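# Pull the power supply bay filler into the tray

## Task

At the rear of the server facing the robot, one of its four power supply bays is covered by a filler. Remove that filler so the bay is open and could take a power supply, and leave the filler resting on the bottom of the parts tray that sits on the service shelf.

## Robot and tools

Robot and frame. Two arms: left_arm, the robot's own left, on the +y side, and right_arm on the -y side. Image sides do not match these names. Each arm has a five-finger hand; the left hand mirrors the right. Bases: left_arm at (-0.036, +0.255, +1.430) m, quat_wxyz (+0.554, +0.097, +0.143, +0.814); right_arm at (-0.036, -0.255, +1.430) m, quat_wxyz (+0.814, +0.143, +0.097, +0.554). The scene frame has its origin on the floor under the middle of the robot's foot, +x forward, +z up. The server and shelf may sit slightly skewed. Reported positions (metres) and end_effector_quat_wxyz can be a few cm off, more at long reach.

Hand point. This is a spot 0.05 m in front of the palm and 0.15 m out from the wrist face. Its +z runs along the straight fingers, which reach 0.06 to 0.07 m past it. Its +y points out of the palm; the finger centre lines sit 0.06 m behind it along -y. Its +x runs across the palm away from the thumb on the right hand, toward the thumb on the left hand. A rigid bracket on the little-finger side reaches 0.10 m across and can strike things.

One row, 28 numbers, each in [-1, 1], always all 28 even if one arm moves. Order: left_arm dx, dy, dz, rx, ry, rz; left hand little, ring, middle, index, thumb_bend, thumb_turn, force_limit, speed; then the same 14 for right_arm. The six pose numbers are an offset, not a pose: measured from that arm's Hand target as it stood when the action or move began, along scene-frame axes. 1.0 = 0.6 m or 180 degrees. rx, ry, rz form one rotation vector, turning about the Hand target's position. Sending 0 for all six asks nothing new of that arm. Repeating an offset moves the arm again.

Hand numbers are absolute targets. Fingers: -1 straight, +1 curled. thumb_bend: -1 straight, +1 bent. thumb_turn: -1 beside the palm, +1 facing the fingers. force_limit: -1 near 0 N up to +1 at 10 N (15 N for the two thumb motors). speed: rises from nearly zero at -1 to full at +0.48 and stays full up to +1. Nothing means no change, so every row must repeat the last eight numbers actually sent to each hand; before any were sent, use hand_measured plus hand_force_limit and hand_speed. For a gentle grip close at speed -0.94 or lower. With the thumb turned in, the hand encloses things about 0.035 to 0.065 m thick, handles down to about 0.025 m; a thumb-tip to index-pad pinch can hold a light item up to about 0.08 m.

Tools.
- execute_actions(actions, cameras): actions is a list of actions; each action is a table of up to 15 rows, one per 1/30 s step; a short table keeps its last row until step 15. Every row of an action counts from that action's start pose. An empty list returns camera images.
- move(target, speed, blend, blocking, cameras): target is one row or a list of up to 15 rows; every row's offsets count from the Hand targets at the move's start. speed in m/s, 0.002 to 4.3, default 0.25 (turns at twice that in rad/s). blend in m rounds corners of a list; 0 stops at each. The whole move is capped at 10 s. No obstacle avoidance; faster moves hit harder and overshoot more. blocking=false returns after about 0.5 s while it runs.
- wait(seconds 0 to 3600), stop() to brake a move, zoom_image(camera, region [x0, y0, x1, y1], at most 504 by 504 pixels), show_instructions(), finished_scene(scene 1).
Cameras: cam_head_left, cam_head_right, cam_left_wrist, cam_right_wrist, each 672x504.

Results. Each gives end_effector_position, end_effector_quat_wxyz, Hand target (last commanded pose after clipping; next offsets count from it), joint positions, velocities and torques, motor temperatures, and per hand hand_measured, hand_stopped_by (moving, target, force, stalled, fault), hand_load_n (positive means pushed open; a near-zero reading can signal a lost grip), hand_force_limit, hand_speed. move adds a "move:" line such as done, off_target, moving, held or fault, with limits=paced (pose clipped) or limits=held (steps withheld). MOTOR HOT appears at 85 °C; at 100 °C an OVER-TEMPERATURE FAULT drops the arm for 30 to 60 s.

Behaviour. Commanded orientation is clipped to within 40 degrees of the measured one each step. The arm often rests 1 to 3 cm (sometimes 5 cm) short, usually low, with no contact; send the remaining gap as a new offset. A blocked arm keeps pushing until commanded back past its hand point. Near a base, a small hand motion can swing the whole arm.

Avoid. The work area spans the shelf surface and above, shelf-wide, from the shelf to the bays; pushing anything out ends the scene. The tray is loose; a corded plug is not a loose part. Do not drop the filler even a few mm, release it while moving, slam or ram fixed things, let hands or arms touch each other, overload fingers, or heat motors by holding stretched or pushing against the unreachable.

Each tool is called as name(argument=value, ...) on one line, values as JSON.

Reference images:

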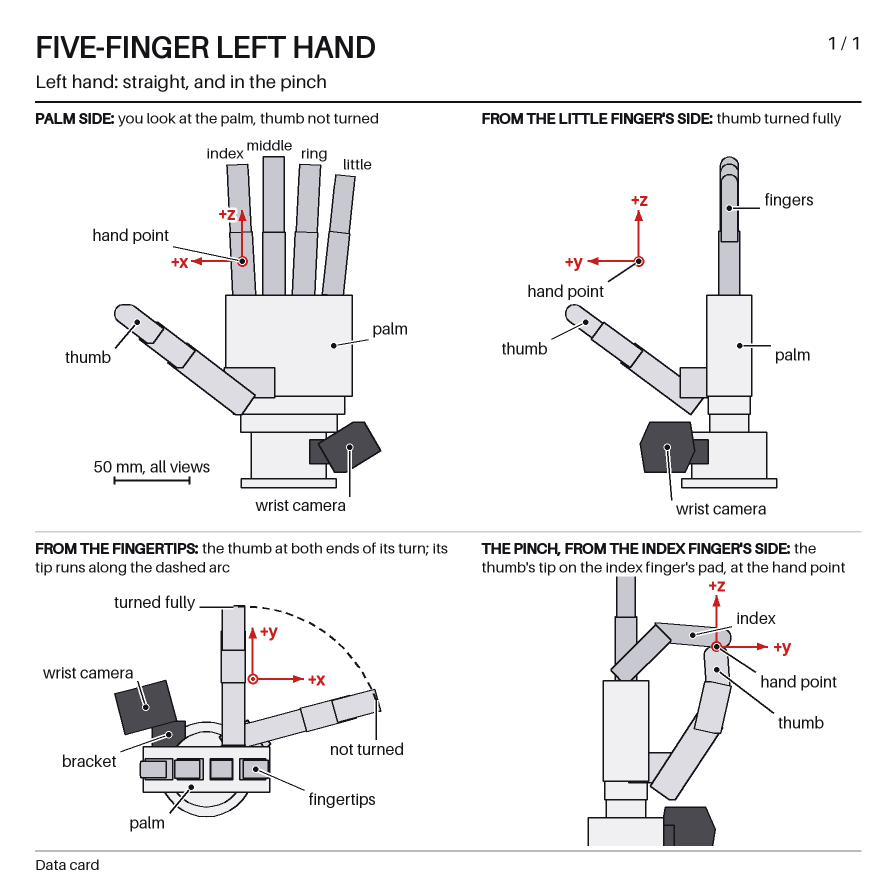

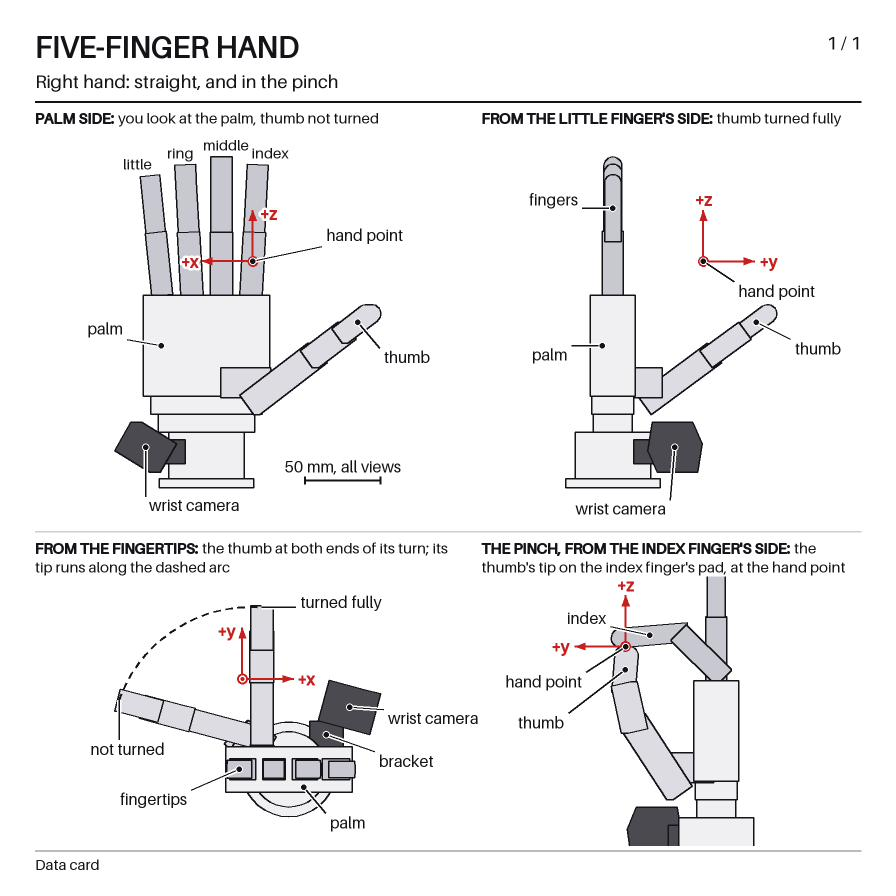

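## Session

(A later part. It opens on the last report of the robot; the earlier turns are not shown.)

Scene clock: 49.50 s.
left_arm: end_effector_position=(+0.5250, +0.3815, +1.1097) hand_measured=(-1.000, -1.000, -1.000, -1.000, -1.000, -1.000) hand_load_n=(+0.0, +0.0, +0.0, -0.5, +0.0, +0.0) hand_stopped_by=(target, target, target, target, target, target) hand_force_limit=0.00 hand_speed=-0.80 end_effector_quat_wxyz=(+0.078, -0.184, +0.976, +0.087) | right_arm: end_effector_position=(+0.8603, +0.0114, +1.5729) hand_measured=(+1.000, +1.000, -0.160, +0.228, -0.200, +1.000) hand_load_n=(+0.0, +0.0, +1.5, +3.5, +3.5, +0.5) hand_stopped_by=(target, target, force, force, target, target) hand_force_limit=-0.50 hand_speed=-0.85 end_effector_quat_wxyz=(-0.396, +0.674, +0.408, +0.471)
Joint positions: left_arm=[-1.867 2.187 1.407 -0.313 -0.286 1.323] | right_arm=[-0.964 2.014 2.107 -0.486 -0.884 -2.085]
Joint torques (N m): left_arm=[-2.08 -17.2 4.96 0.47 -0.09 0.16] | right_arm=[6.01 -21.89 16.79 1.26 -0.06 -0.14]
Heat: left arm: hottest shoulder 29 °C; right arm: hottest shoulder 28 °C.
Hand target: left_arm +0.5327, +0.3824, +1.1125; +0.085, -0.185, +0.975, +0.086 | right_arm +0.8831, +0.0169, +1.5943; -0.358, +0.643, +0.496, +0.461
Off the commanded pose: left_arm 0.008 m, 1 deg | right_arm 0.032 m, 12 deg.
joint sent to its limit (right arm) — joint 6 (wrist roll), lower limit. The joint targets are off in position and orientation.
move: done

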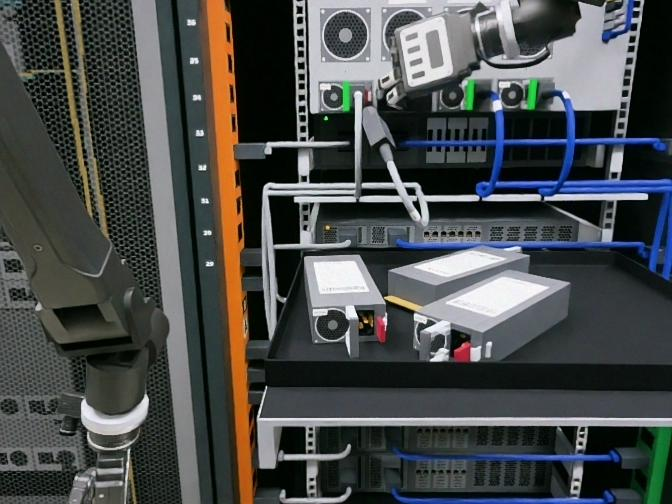

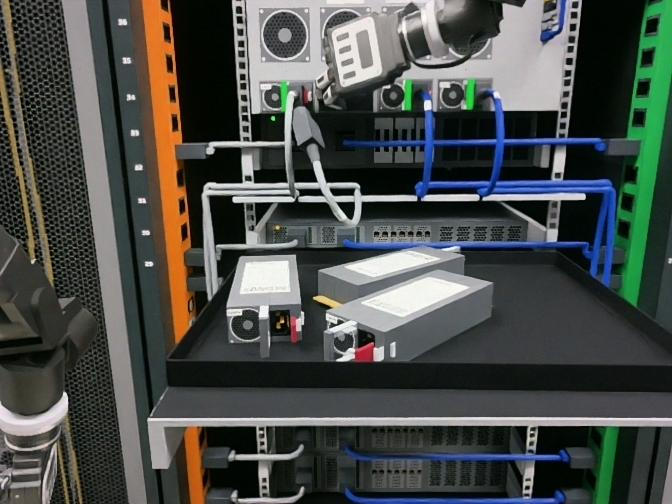

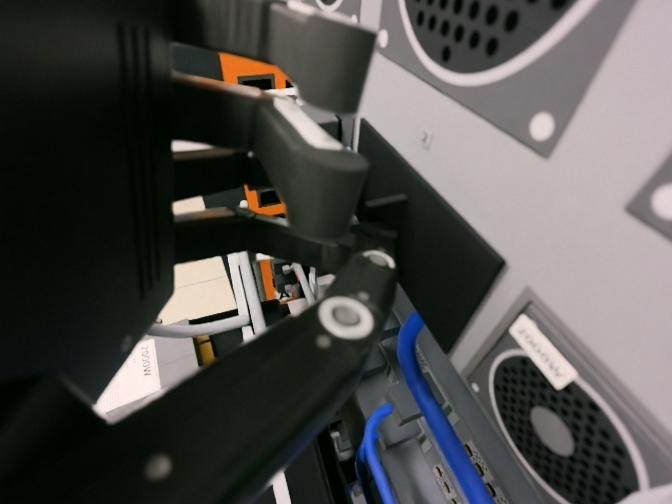

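move(target=[0,0,0,0,0,0,-1,-1,-1,-1,-1,-1,0,-0.8,0.0,0.0,0.0,0,0,0,1,1,-0.8,0.6,-0.2,1,-0.5,-0.6], speed=0.04, cameras=["cam_head_right","cam_right_wrist"])

zoom_image(camera="cam_right_wrist", region=[290, 120, 490, 320])

zoom_image(camera="cam_head_right", region=[310, 50, 400, 140])

Scene clock: 50.60 s.
left_arm: end_effector_position=(+0.5250, +0.3815, +1.1097) hand_measured=(-1.000, -1.000, -1.000, -1.000, -1.000, -1.000) hand_load_n=(+0.0, +0.0, +0.0, +0.0, +0.0, +0.0) hand_stopped_by=(target, target, target, target, target, target) hand_force_limit=0.00 hand_speed=-0.80 end_effector_quat_wxyz=(+0.078, -0.184, +0.976, +0.087) | right_arm: end_effector_position=(+0.8602, +0.0092, +1.5739) hand_measured=(+1.000, +1.000, -0.432, +0.228, -0.200, +1.000) hand_load_n=(+0.0, +0.0, -14.5, +8.0, -0.5, +0.0) hand_stopped_by=(target, target, moving, force, target, target) hand_force_limit=-0.50 hand_speed=-0.60 end_effector_quat_wxyz=(-0.400, +0.673, +0.407, +0.471)
Joint positions: left_arm=[-1.867 2.187 1.407 -0.313 -0.286 1.323] | right_arm=[-0.968 2.014 2.109 -0.489 -0.896 -2.082]
Joint torques (N m): left_arm=[-2.08 -17.08 4.96 0.46 -0.08 0.15] | right_arm=[6.18 -22.01 16.5 1.4 0.32 -0.17]
Heat: left arm: hottest shoulder 29 °C; right arm: hottest shoulder 29 °C.
Hand target: left_arm +0.5327, +0.3824, +1.1125; +0.085, -0.185, +0.975, +0.086 | right_arm +0.8832, +0.0168, +1.5948; -0.358, +0.642, +0.496, +0.461
Off the commanded pose: left_arm 0.008 m, 1 deg | right_arm 0.032 m, 12 deg.
joint sent to its limit (right arm) — joint 6 (wrist roll), lower limit. The joint targets are off in position and orientation.
move: done

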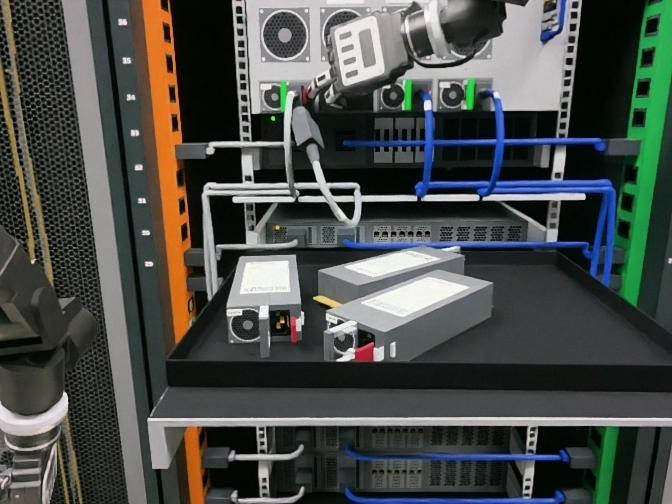

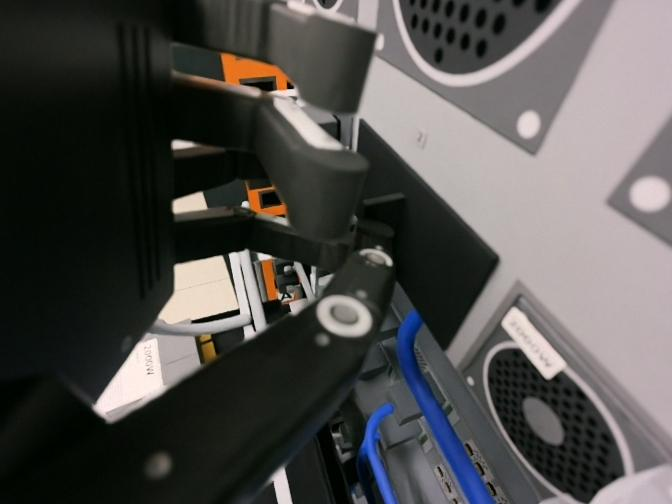

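Scaled by 2.520 from the camera's image (finer frame: 960x720).

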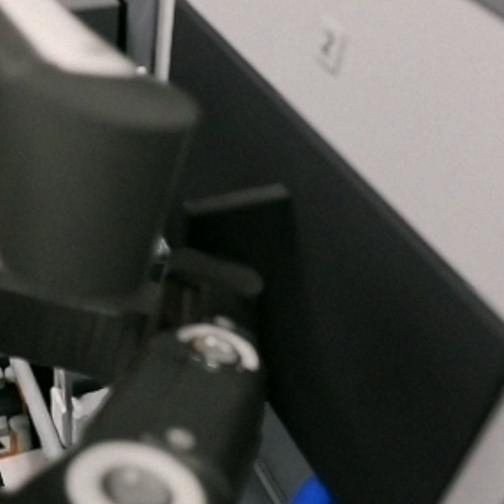

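Scaled by 5.600 from the camera's image (finer frame: 960x720).

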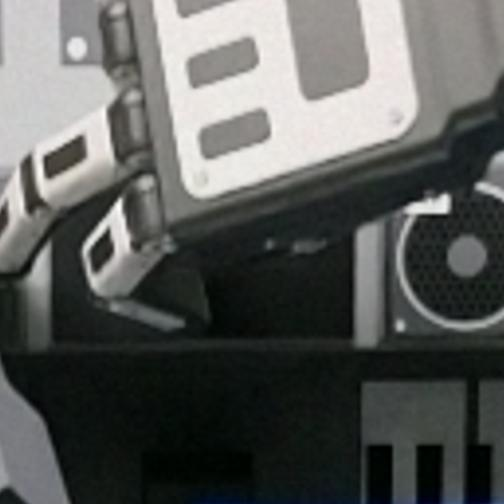

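move(target=[0,0,0,0,0,0,-1,-1,-1,-1,-1,-1,0,-0.8,0.0,0.0,0.0,0,0,0,1,1,-0.22,0.6,-0.2,1,-0.5,-0.6], speed=0.04, cameras=["cam_head_right","cam_head_left"])

zoom_image(camera="cam_head_left", region=[340, 50, 430, 140])

zoom_image(camera="cam_head_right", region=[290, 50, 380, 140])

Scene clock: 51.37 s.
left_arm: end_effector_position=(+0.5250, +0.3815, +1.1097) hand_measured=(-1.000, -1.000, -1.000, -1.000, -1.000, -1.000) hand_load_n=(+0.0, +0.0, +0.0, +0.0, +0.0, +0.0) hand_stopped_by=(target, target, target, target, target, target) hand_force_limit=0.00 hand_speed=-0.80 end_effector_quat_wxyz=(+0.078, -0.184, +0.976, +0.087) | right_arm: end_effector_position=(+0.8601, +0.0112, +1.5739) hand_measured=(+1.000, +1.000, -0.220, +0.228, -0.200, +1.000) hand_load_n=(+0.0, +0.5, +0.0, +3.0, +3.0, +1.0) hand_stopped_by=(target, target, target, force, target, target) hand_force_limit=-0.50 hand_speed=-0.60 end_effector_quat_wxyz=(-0.398, +0.674, +0.407, +0.471)
Joint positions: left_arm=[-1.867 2.187 1.407 -0.313 -0.286 1.323] | right_arm=[-0.965 2.014 2.11 -0.49 -0.888 -2.082]
Joint torques (N m): left_arm=[-2.14 -17.2 4.97 0.42 -0.08 0.14] | right_arm=[6.01 -21.48 16.62 1.35 0.07 -0.17]
Heat: left arm: hottest shoulder 29 °C; right arm: hottest shoulder 29 °C.
Hand target: left_arm +0.5327, +0.3824, +1.1125; +0.085, -0.185, +0.975, +0.086 | right_arm +0.8831, +0.0169, +1.5946; -0.358, +0.643, +0.496, +0.461
Off the commanded pose: left_arm 0.008 m, 1 deg | right_arm 0.032 m, 12 deg.
joint sent to its limit (right arm) — joint 6 (wrist roll), lower limit. The joint targets are off in position and orientation.
move: done
Images, in order (width x height): cam_head_left 672x504, cam_head_right 672x504.

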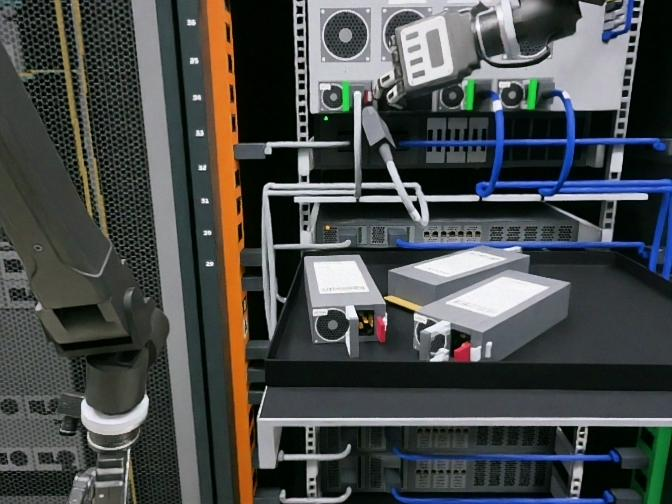

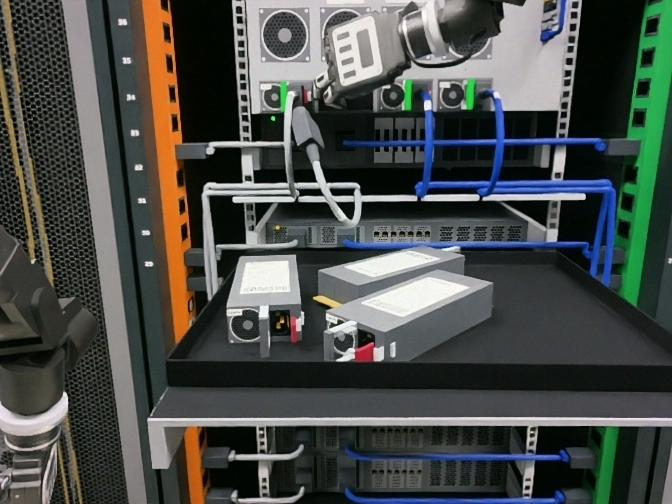

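Scaled by 5.600 from the camera's image (finer frame: 960x720).

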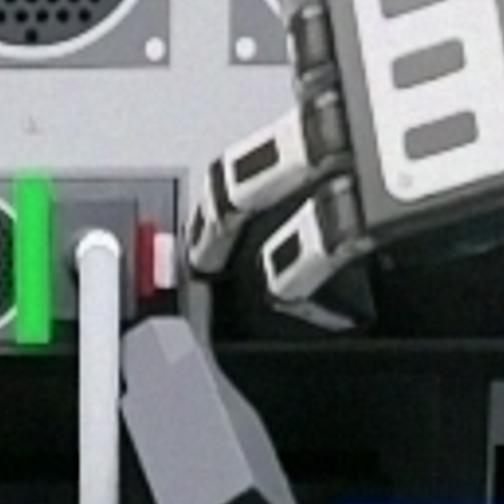

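Scaled by 5.600 from the camera's image (finer frame: 960x720).

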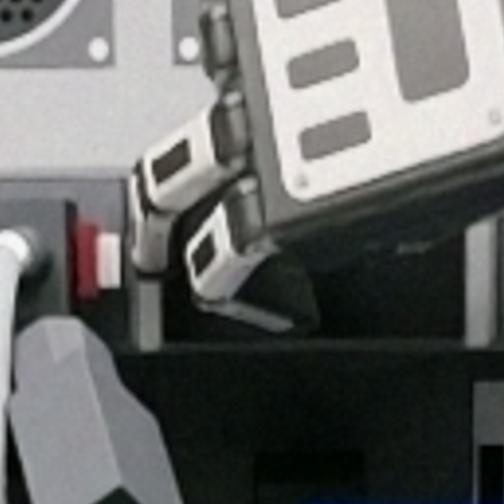

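move(target=[0,0,0,0,0,0,-1,-1,-1,-1,-1,-1,0,-0.8,-0.03,0.0,0.0,0,0,0,1,1,-0.22,0.62,-0.2,1,-0.2,-0.8], speed=0.03, cameras=["cam_head_right","cam_head_left","cam_right_wrist"])

zoom_image(camera="cam_right_wrist", region=[290, 120, 490, 320])

zoom_image(camera="cam_head_right", region=[290, 50, 380, 140])

Scene clock: 55.00 s.
left_arm: end_effector_position=(+0.5250, +0.3815, +1.1097) hand_measured=(-1.000, -1.000, -1.000, -1.000, -1.000, -1.000) hand_load_n=(+0.0, +0.0, +0.0, +0.0, +0.0, +0.0) hand_stopped_by=(target, target, target, target, target, target) hand_force_limit=0.00 hand_speed=-0.80 end_effector_quat_wxyz=(+0.078, -0.184, +0.976, +0.087) | right_arm: end_effector_position=(+0.8603, +0.0115, +1.5738) hand_measured=(+1.000, +1.000, -0.220, +0.244, -0.202, +1.000) hand_load_n=(+0.0, +0.0, +0.0, +5.5, +4.0, +1.0) hand_stopped_by=(target, target, target, force, target, target) hand_force_limit=-0.20 hand_speed=-0.80 end_effector_quat_wxyz=(-0.398, +0.674, +0.407, +0.471)
Joint positions: left_arm=[-1.867 2.187 1.407 -0.313 -0.286 1.323] | right_arm=[-0.964 2.015 2.11 -0.489 -0.887 -2.082]
Joint torques (N m): left_arm=[-2.08 -17.14 4.97 0.46 -0.09 0.15] | right_arm=[6.18 -25.88 9.87 2.17 0.06 -0.17]
Heat: left arm: hottest shoulder 29 °C; right arm: hottest shoulder 29 °C.
Hand target: left_arm +0.5327, +0.3824, +1.1125; +0.085, -0.185, +0.975, +0.086 | right_arm +0.8652, +0.0168, +1.5944; -0.358, +0.643, +0.496, +0.461
Off the commanded pose: left_arm 0.008 m, 1 deg | right_arm 0.022 m, 12 deg.
joint sent to its limit (right arm) — joint 6 (wrist roll), lower limit. The joint targets are off in orientation, not in position.
move: off_target (right_arm)
Images, in order (width x height): cam_head_left 672x504, cam_head_right 672x504, cam_right_wrist 672x504.

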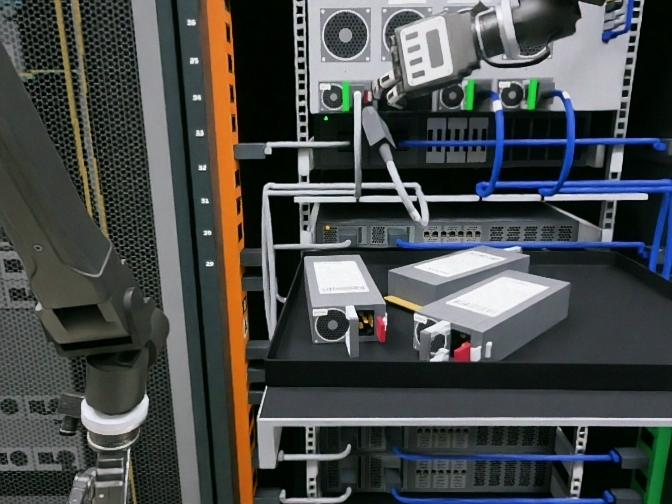

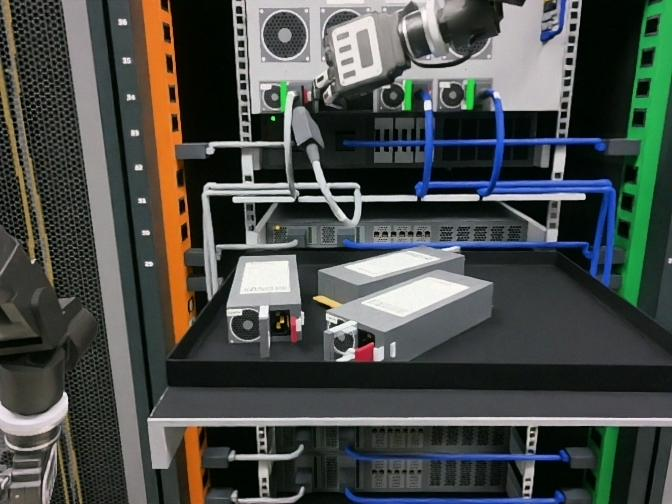

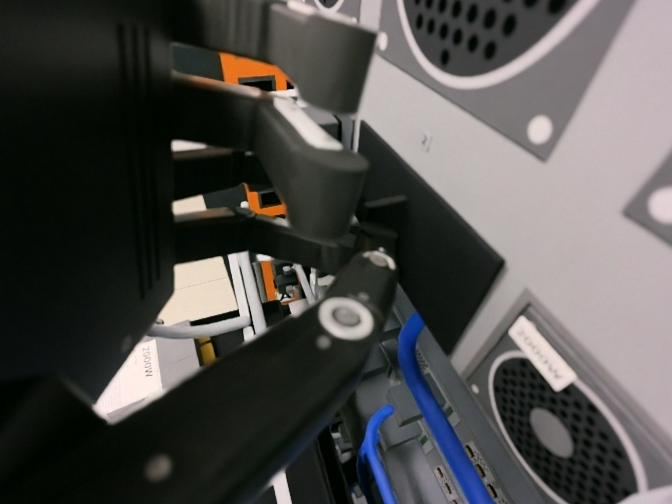

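Scaled by 2.520 from the camera's image (finer frame: 960x720).

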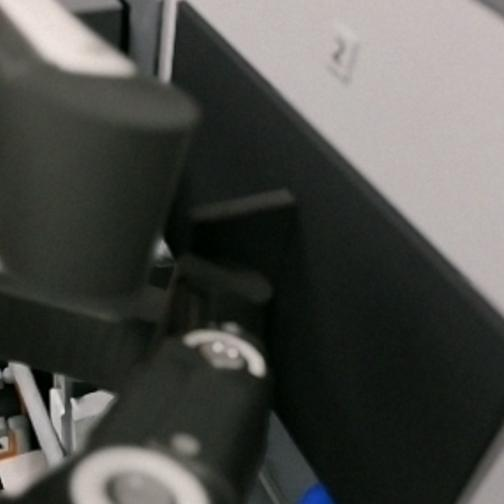

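Scaled by 5.600 from the camera's image (finer frame: 960x720).

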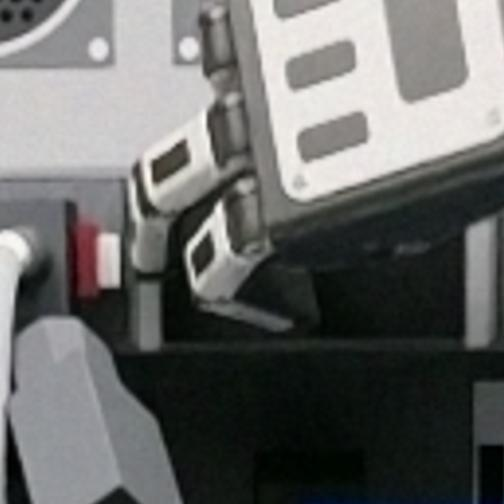

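move(target=[0,0,0,0,0,0,-1,-1,-1,-1,-1,-1,0,-0.8,-0.01,0.0,0.0,0,0,0,1,1,0.6,0.62,-0.2,1,-0.3,-0.8], speed=0.03, cameras=["cam_head_right","cam_head_left","cam_right_wrist"])

zoom_image(camera="cam_right_wrist", region=[290, 120, 490, 320])

zoom_image(camera="cam_head_right", region=[290, 50, 380, 140])

Scene clock: 58.47 s.
left_arm: end_effector_position=(+0.5250, +0.3815, +1.1097) hand_measured=(-1.000, -1.000, -1.000, -1.000, -1.000, -1.000) hand_load_n=(+0.0, +0.0, +0.0, +0.0, +0.0, +0.0) hand_stopped_by=(target, target, target, target, target, target) hand_force_limit=0.00 hand_speed=-0.80 end_effector_quat_wxyz=(+0.078, -0.184, +0.976, +0.087) | right_arm: end_effector_position=(+0.8591, +0.0125, +1.5729) hand_measured=(+1.000, +1.000, +0.220, +0.244, -0.202, +1.000) hand_load_n=(+0.0, +0.0, +5.0, +2.5, +5.5, +1.0) hand_stopped_by=(target, target, force, force, target, target) hand_force_limit=-0.30 hand_speed=-0.80 end_effector_quat_wxyz=(-0.394, +0.671, +0.408, +0.478)
Joint positions: left_arm=[-1.867 2.187 1.407 -0.313 -0.286 1.323] | right_arm=[-0.962 2.006 2.082 -0.453 -0.884 -2.082]
Joint torques (N m): left_arm=[-2.02 -17.2 4.96 0.43 -0.09 0.15] | right_arm=[6.18 -26.29 9.43 1.61 -0.08 -0.16]
Heat: left arm: hottest shoulder 29 °C; right arm: hottest shoulder 30 °C.
Hand target: left_arm +0.5327, +0.3824, +1.1125; +0.085, -0.185, +0.975, +0.086 | right_arm +0.8592, +0.0169, +1.5945; -0.358, +0.643, +0.496, +0.461
Off the commanded pose: left_arm 0.008 m, 1 deg | right_arm 0.022 m, 12 deg.
joint sent to its limit (right arm) — joint 6 (wrist roll), lower limit. The joint targets are off in orientation, not in position.
move: off_target (right_arm)
Images, in order (width x height): cam_head_left 672x504, cam_head_right 672x504, cam_right_wrist 672x504.

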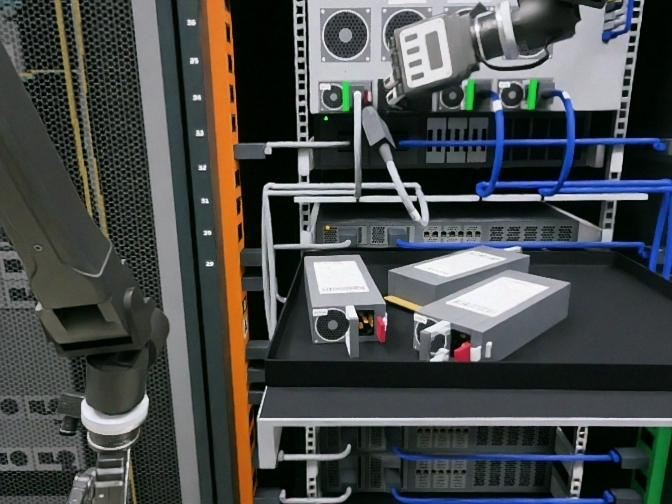

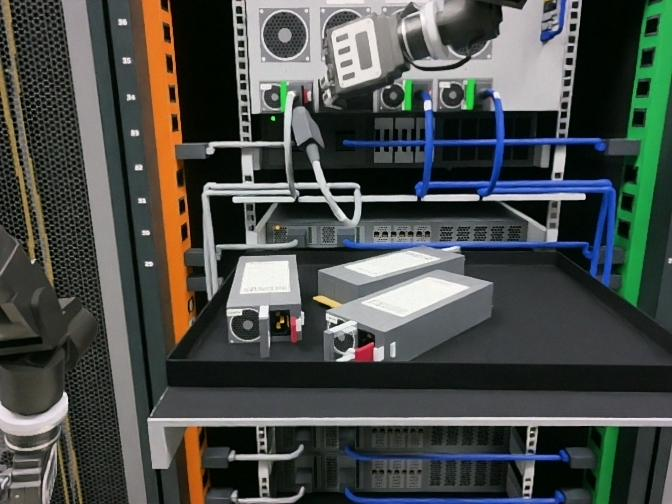

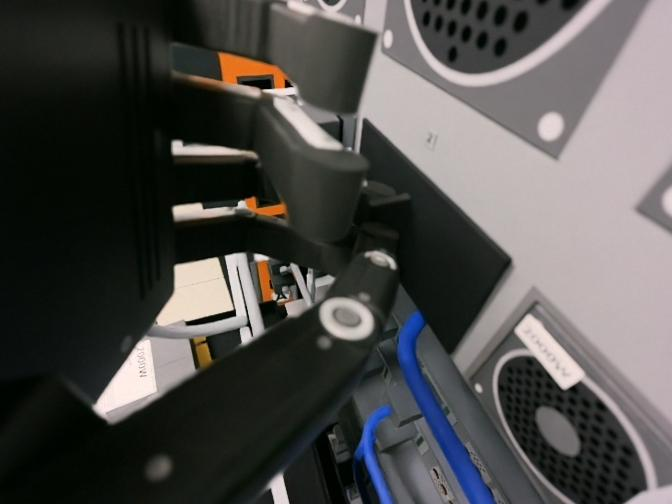

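Scaled by 2.520 from the camera's image (finer frame: 960x720).

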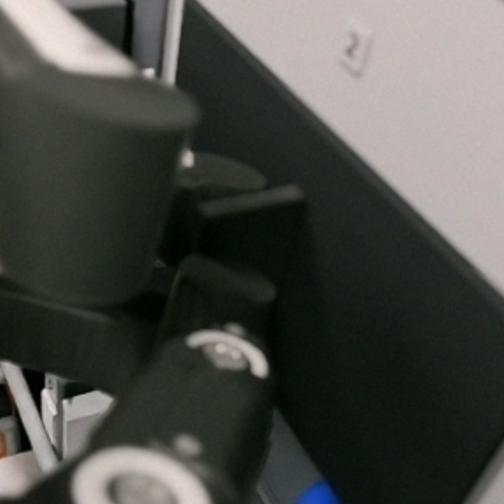

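Scaled by 5.600 from the camera's image (finer frame: 960x720).

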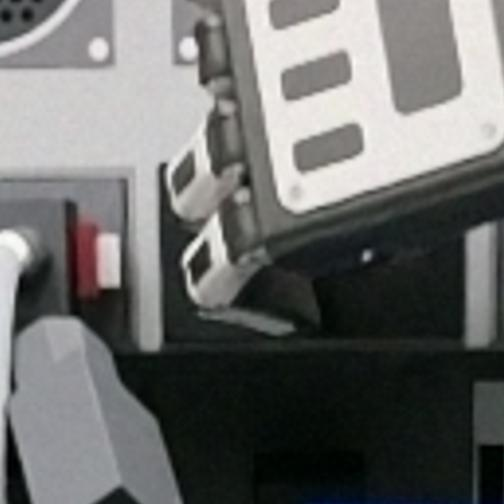

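move(target=[0,0,0,0,0,0,-1,-1,-1,-1,-1,-1,0,-0.8,-0.03,0.0,0.005,0,0,0,1,1,0.6,0.62,-0.2,1,-0.3,-0.8], speed=0.03, cameras=["cam_head_right","cam_right_wrist"])

zoom_image(camera="cam_right_wrist", region=[290, 120, 490, 320])

Scene clock: 62.00 s.
left_arm: end_effector_position=(+0.5250, +0.3815, +1.1097) hand_measured=(-1.000, -1.000, -1.000, -1.000, -1.000, -1.000) hand_load_n=(+0.0, +0.0, +0.0, +0.0, +0.0, +0.0) hand_stopped_by=(target, target, target, target, target, target) hand_force_limit=0.00 hand_speed=-0.80 end_effector_quat_wxyz=(+0.078, -0.184, +0.976, +0.087) | right_arm: end_effector_position=(+0.8431, +0.0127, +1.5638) hand_measured=(+1.000, +1.000, +0.222, +0.244, -0.200, +1.000) hand_load_n=(+0.0, +0.0, +0.0, +0.0, +0.0, +0.0) hand_stopped_by=(target, target, force, force, target, target) hand_force_limit=-0.30 hand_speed=-0.80 end_effector_quat_wxyz=(-0.390, +0.676, +0.409, +0.474)
Joint positions: left_arm=[-1.867 2.187 1.407 -0.313 -0.286 1.323] | right_arm=[-0.957 1.964 1.989 -0.413 -0.867 -2.087]
Joint torques (N m): left_arm=[-1.96 -17.08 4.97 0.46 -0.09 0.15] | right_arm=[6.65 -26.75 9.39 1.21 -0.35 -0.11]
Heat: left arm: hottest shoulder 29 °C; right arm: hottest shoulder 30 °C.
Hand target: left_arm +0.5327, +0.3824, +1.1125; +0.085, -0.185, +0.975, +0.086 | right_arm +0.8411, +0.0169, +1.5975; -0.358, +0.642, +0.496, +0.461
Off the commanded pose: left_arm 0.008 m, 1 deg | right_arm 0.034 m, 11 deg.
joint sent to its limit (right arm) — joint 6 (wrist roll), lower limit. The joint targets are off in orientation, not in position.
move: off_target (right_arm)

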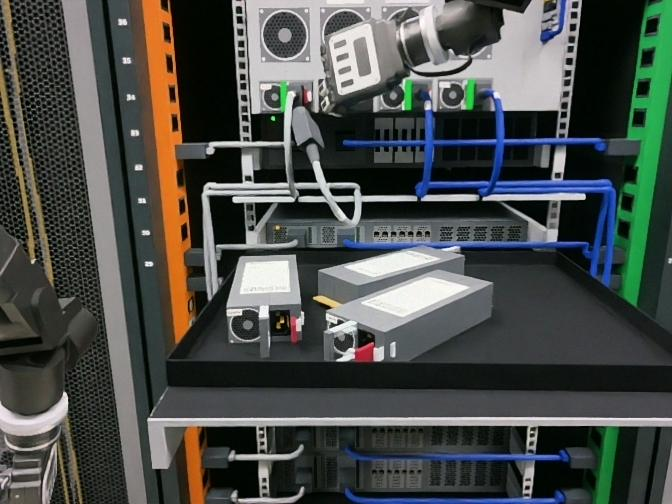

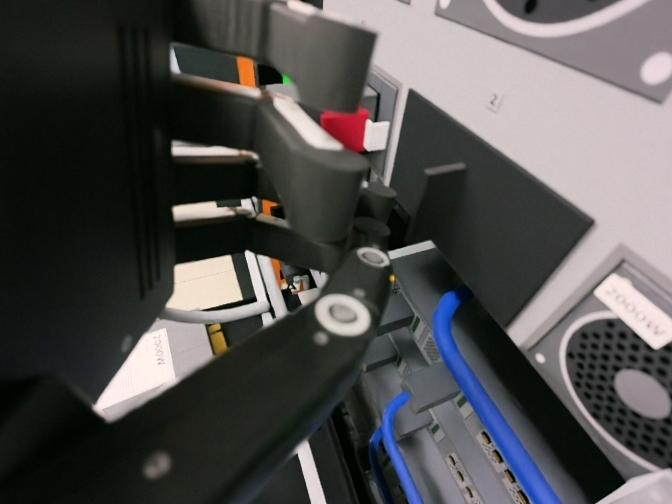

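Scaled by 2.520 from the camera's image (finer frame: 960x720).

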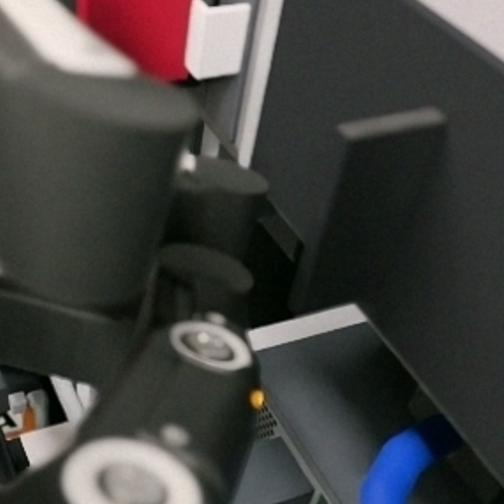

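zoom_image(camera="cam_head_right", region=[300, 30, 480, 165])

zoom_image(camera="cam_right_wrist", region=[350, 60, 560, 290])

Scaled by 2.800 from the camera's image (finer frame: 960x720).

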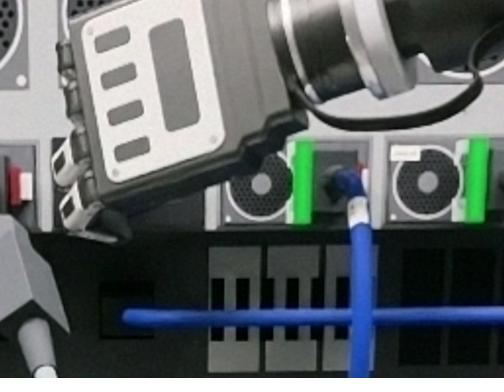

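Scaled by 2.191 from the camera's image (finer frame: 960x720).

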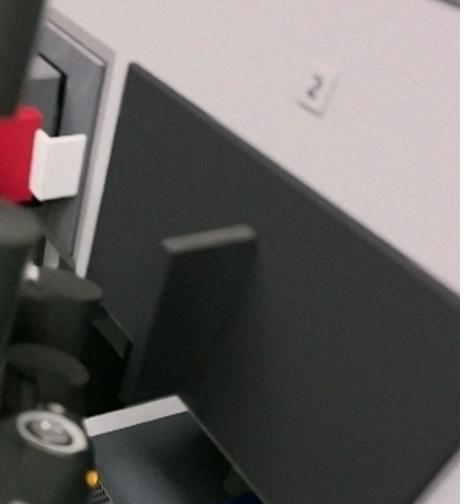

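move(target=[0,0,0,0,0,0,-1,-1,-1,-1,-1,-1,0,-0.8,-0.03,-0.01,0.01,0.0537,-0.0144,-0.0167,1,1,0.05,0.05,-0.4,1,-0.3,-0.5], speed=0.05, cameras=["cam_head_right","cam_head_left","cam_right_wrist"])

zoom_image(camera="cam_right_wrist", region=[290, 60, 560, 290])

zoom_image(camera="cam_head_right", region=[300, 30, 480, 165])

Scene clock: 65.50 s.
left_arm: end_effector_position=(+0.5250, +0.3815, +1.1097) hand_measured=(-1.000, -1.000, -1.000, -1.000, -1.000, -1.000) hand_load_n=(+0.0, +0.0, +0.0, +0.0, +0.0, +0.0) hand_stopped_by=(target, target, target, target, target, target) hand_force_limit=0.00 hand_speed=-0.80 end_effector_quat_wxyz=(+0.078, -0.184, +0.976, +0.087) | right_arm: end_effector_position=(+0.8211, +0.0215, +1.5742) hand_measured=(+1.000, +1.000, +0.050, +0.050, -0.400, +1.000) hand_load_n=(+0.0, +0.0, +0.0, +0.0, +0.0, +0.0) hand_stopped_by=(target, target, target, target, target, target) hand_force_limit=-0.30 hand_speed=-0.50 end_effector_quat_wxyz=(-0.405, +0.627, +0.427, +0.511)
Joint positions: left_arm=[-1.867 2.187 1.407 -0.313 -0.286 1.323] | right_arm=[-0.957 1.906 1.836 -0.218 -0.954 -2.087]
Joint torques (N m): left_arm=[-1.9 -17.14 4.93 0.46 -0.08 0.15] | right_arm=[4.66 -25.58 9.1 1.51 -0.52 -0.11]
Heat: left arm: hottest shoulder 29 °C; right arm: hottest shoulder 31 °C.
Hand target: left_arm +0.5327, +0.3824, +1.1125; +0.085, -0.185, +0.975, +0.086 | right_arm +0.8232, +0.0109, +1.6037; -0.387, +0.612, +0.447, +0.525
Off the commanded pose: left_arm 0.008 m, 1 deg | right_arm 0.031 m, 4 deg.
joint sent to its limit (right arm) — joint 6 (wrist roll), lower limit. The joint targets still meet the commanded pose.
move: off_target (right_arm)
Images, in order (width x height): cam_head_left 672x504, cam_head_right 672x504, cam_right_wrist 672x504.

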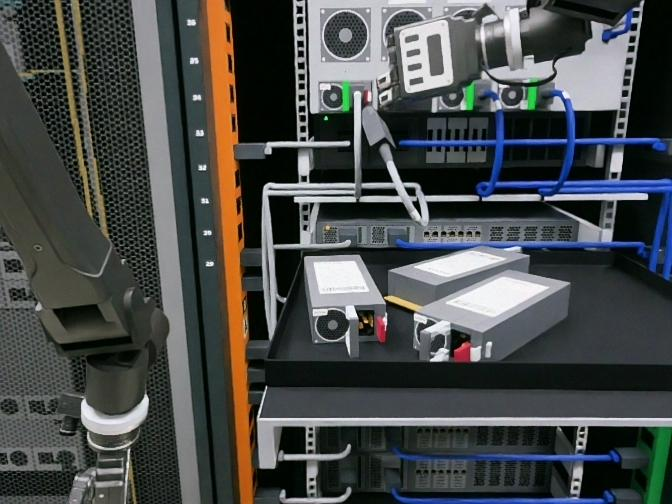

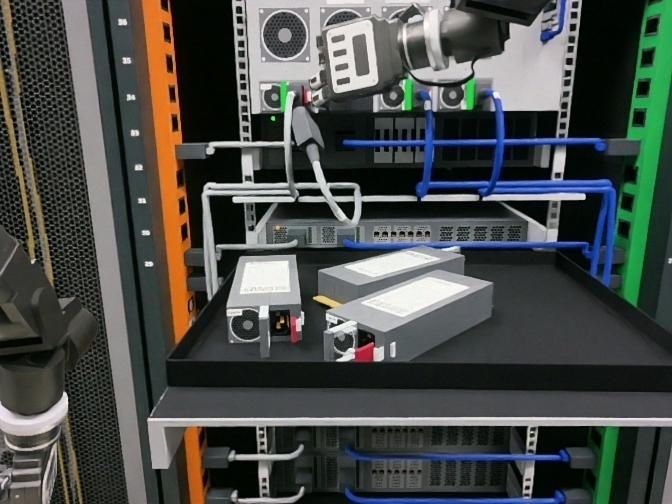

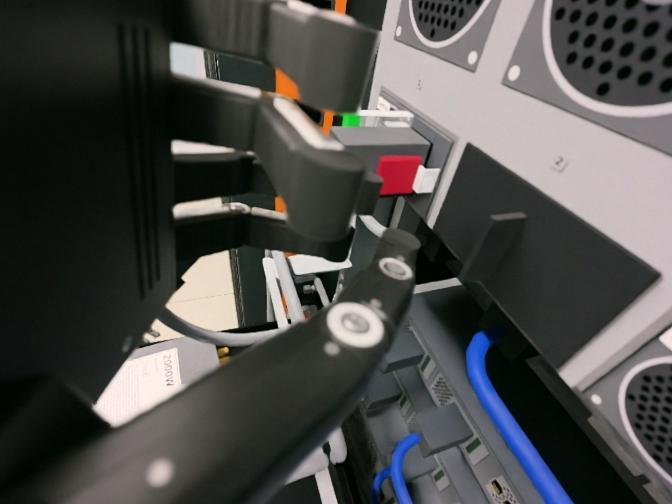

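Scaled by 1.867 from the camera's image (finer frame: 960x720).

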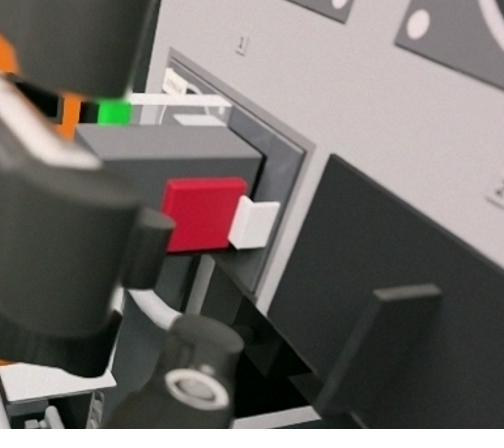

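Scaled by 2.800 from the camera's image (finer frame: 960x720).

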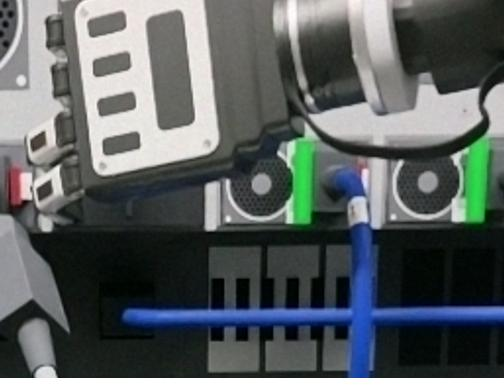

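move(target=[0,0,0,0,0,0,-1,-1,-1,-1,-1,-1,0,-0.8,0.055,0.0,-0.016,0,0,0,1,1,0.05,0.05,-0.3,1,-0.3,-0.5], speed=0.05, cameras=["cam_head_right","cam_head_left","cam_right_wrist"])

zoom_image(camera="cam_right_wrist", region=[290, 100, 510, 300])

zoom_image(camera="cam_head_right", region=[290, 50, 380, 140])

zoom_image(camera="cam_head_left", region=[350, 50, 440, 140])

Scene clock: 67.60 s.
left_arm: end_effector_position=(+0.5250, +0.3815, +1.1097) hand_measured=(-1.000, -1.000, -1.000, -1.000, -1.000, -1.000) hand_load_n=(+0.0, +0.0, +0.0, +0.0, +0.0, +0.0) hand_stopped_by=(target, target, target, target, target, target) hand_force_limit=0.00 hand_speed=-0.80 end_effector_quat_wxyz=(+0.078, -0.184, +0.976, +0.087) | right_arm: end_effector_position=(+0.8374, +0.0175, +1.5730) hand_measured=(+1.000, +1.000, +0.050, +0.050, -0.300, +1.000) hand_load_n=(+0.0, -0.5, +0.0, +0.0, +0.0, +0.0) hand_stopped_by=(target, target, target, target, target, target) hand_force_limit=-0.30 hand_speed=-0.50 end_effector_quat_wxyz=(-0.405, +0.625, +0.426, +0.514)
Joint positions: left_arm=[-1.867 2.187 1.407 -0.313 -0.286 1.323] | right_arm=[-0.968 1.947 1.905 -0.242 -0.965 -2.087]
Joint torques (N m): left_arm=[-2.02 -17.26 4.97 0.44 -0.09 0.15] | right_arm=[4.37 -21.95 15.08 0.58 -0.49 -0.12]
Heat: left arm: hottest shoulder 30 °C; right arm: hottest shoulder 31 °C.
Hand target: left_arm +0.5327, +0.3824, +1.1125; +0.085, -0.185, +0.975, +0.086 | right_arm +0.8561, +0.0109, +1.5937; -0.388, +0.612, +0.447, +0.525
Off the commanded pose: left_arm 0.008 m, 1 deg | right_arm 0.029 m, 4 deg.
joint sent to its limit (right arm) — joint 6 (wrist roll), lower limit. The joint targets still meet the commanded pose.
move: off_target (right_arm)
Images, in order (width x height): cam_head_left 672x504, cam_head_right 672x504, cam_right_wrist 672x504.

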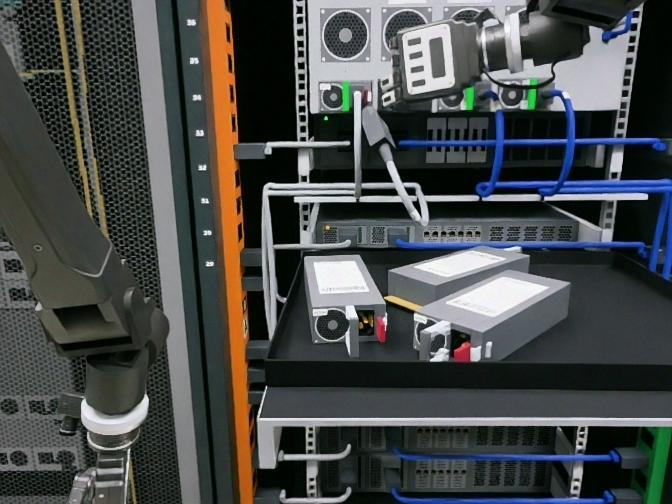

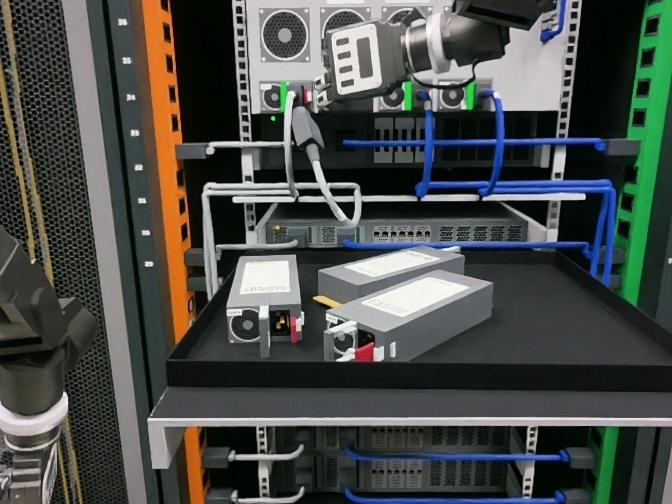

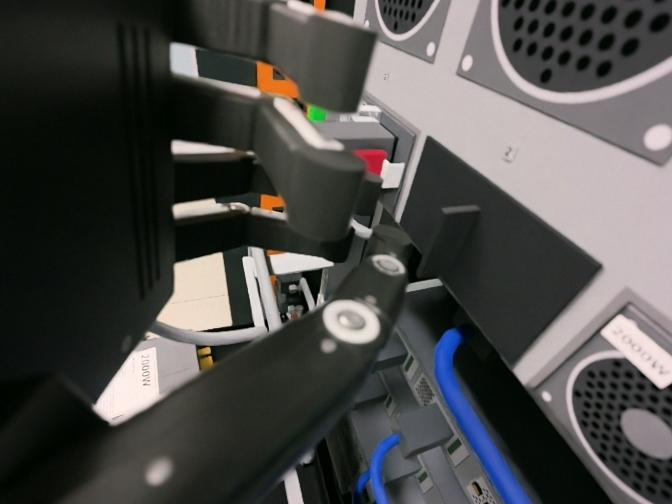

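Scaled by 2.291 from the camera's image (finer frame: 960x720).

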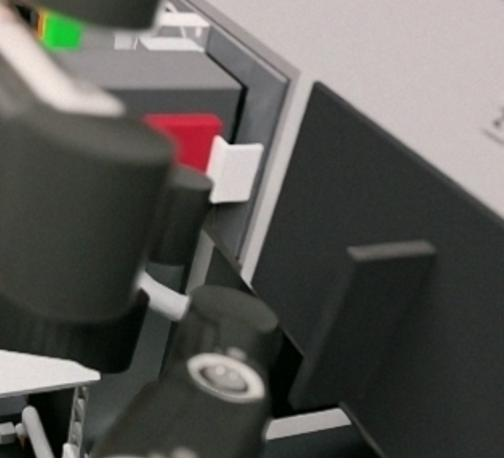

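Scaled by 5.600 from the camera's image (finer frame: 960x720).

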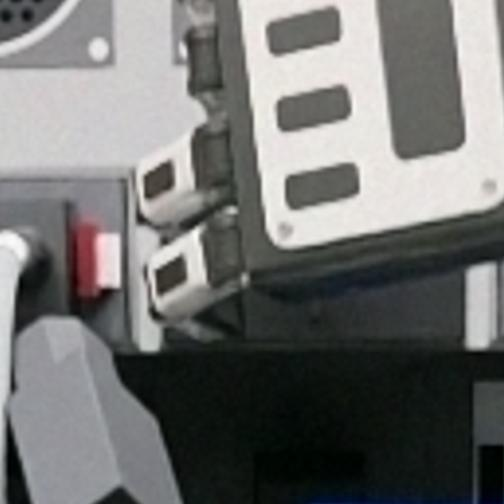

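Scaled by 5.600 from the camera's image (finer frame: 960x720).

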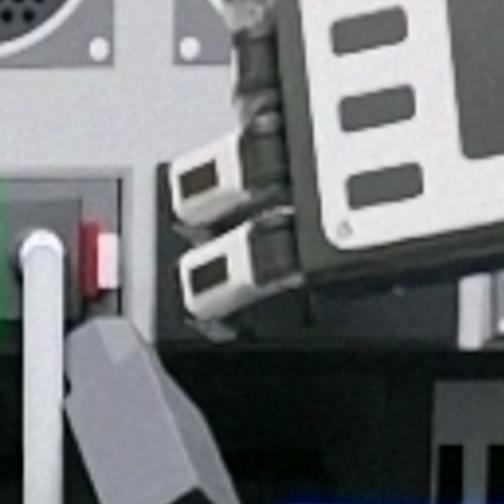

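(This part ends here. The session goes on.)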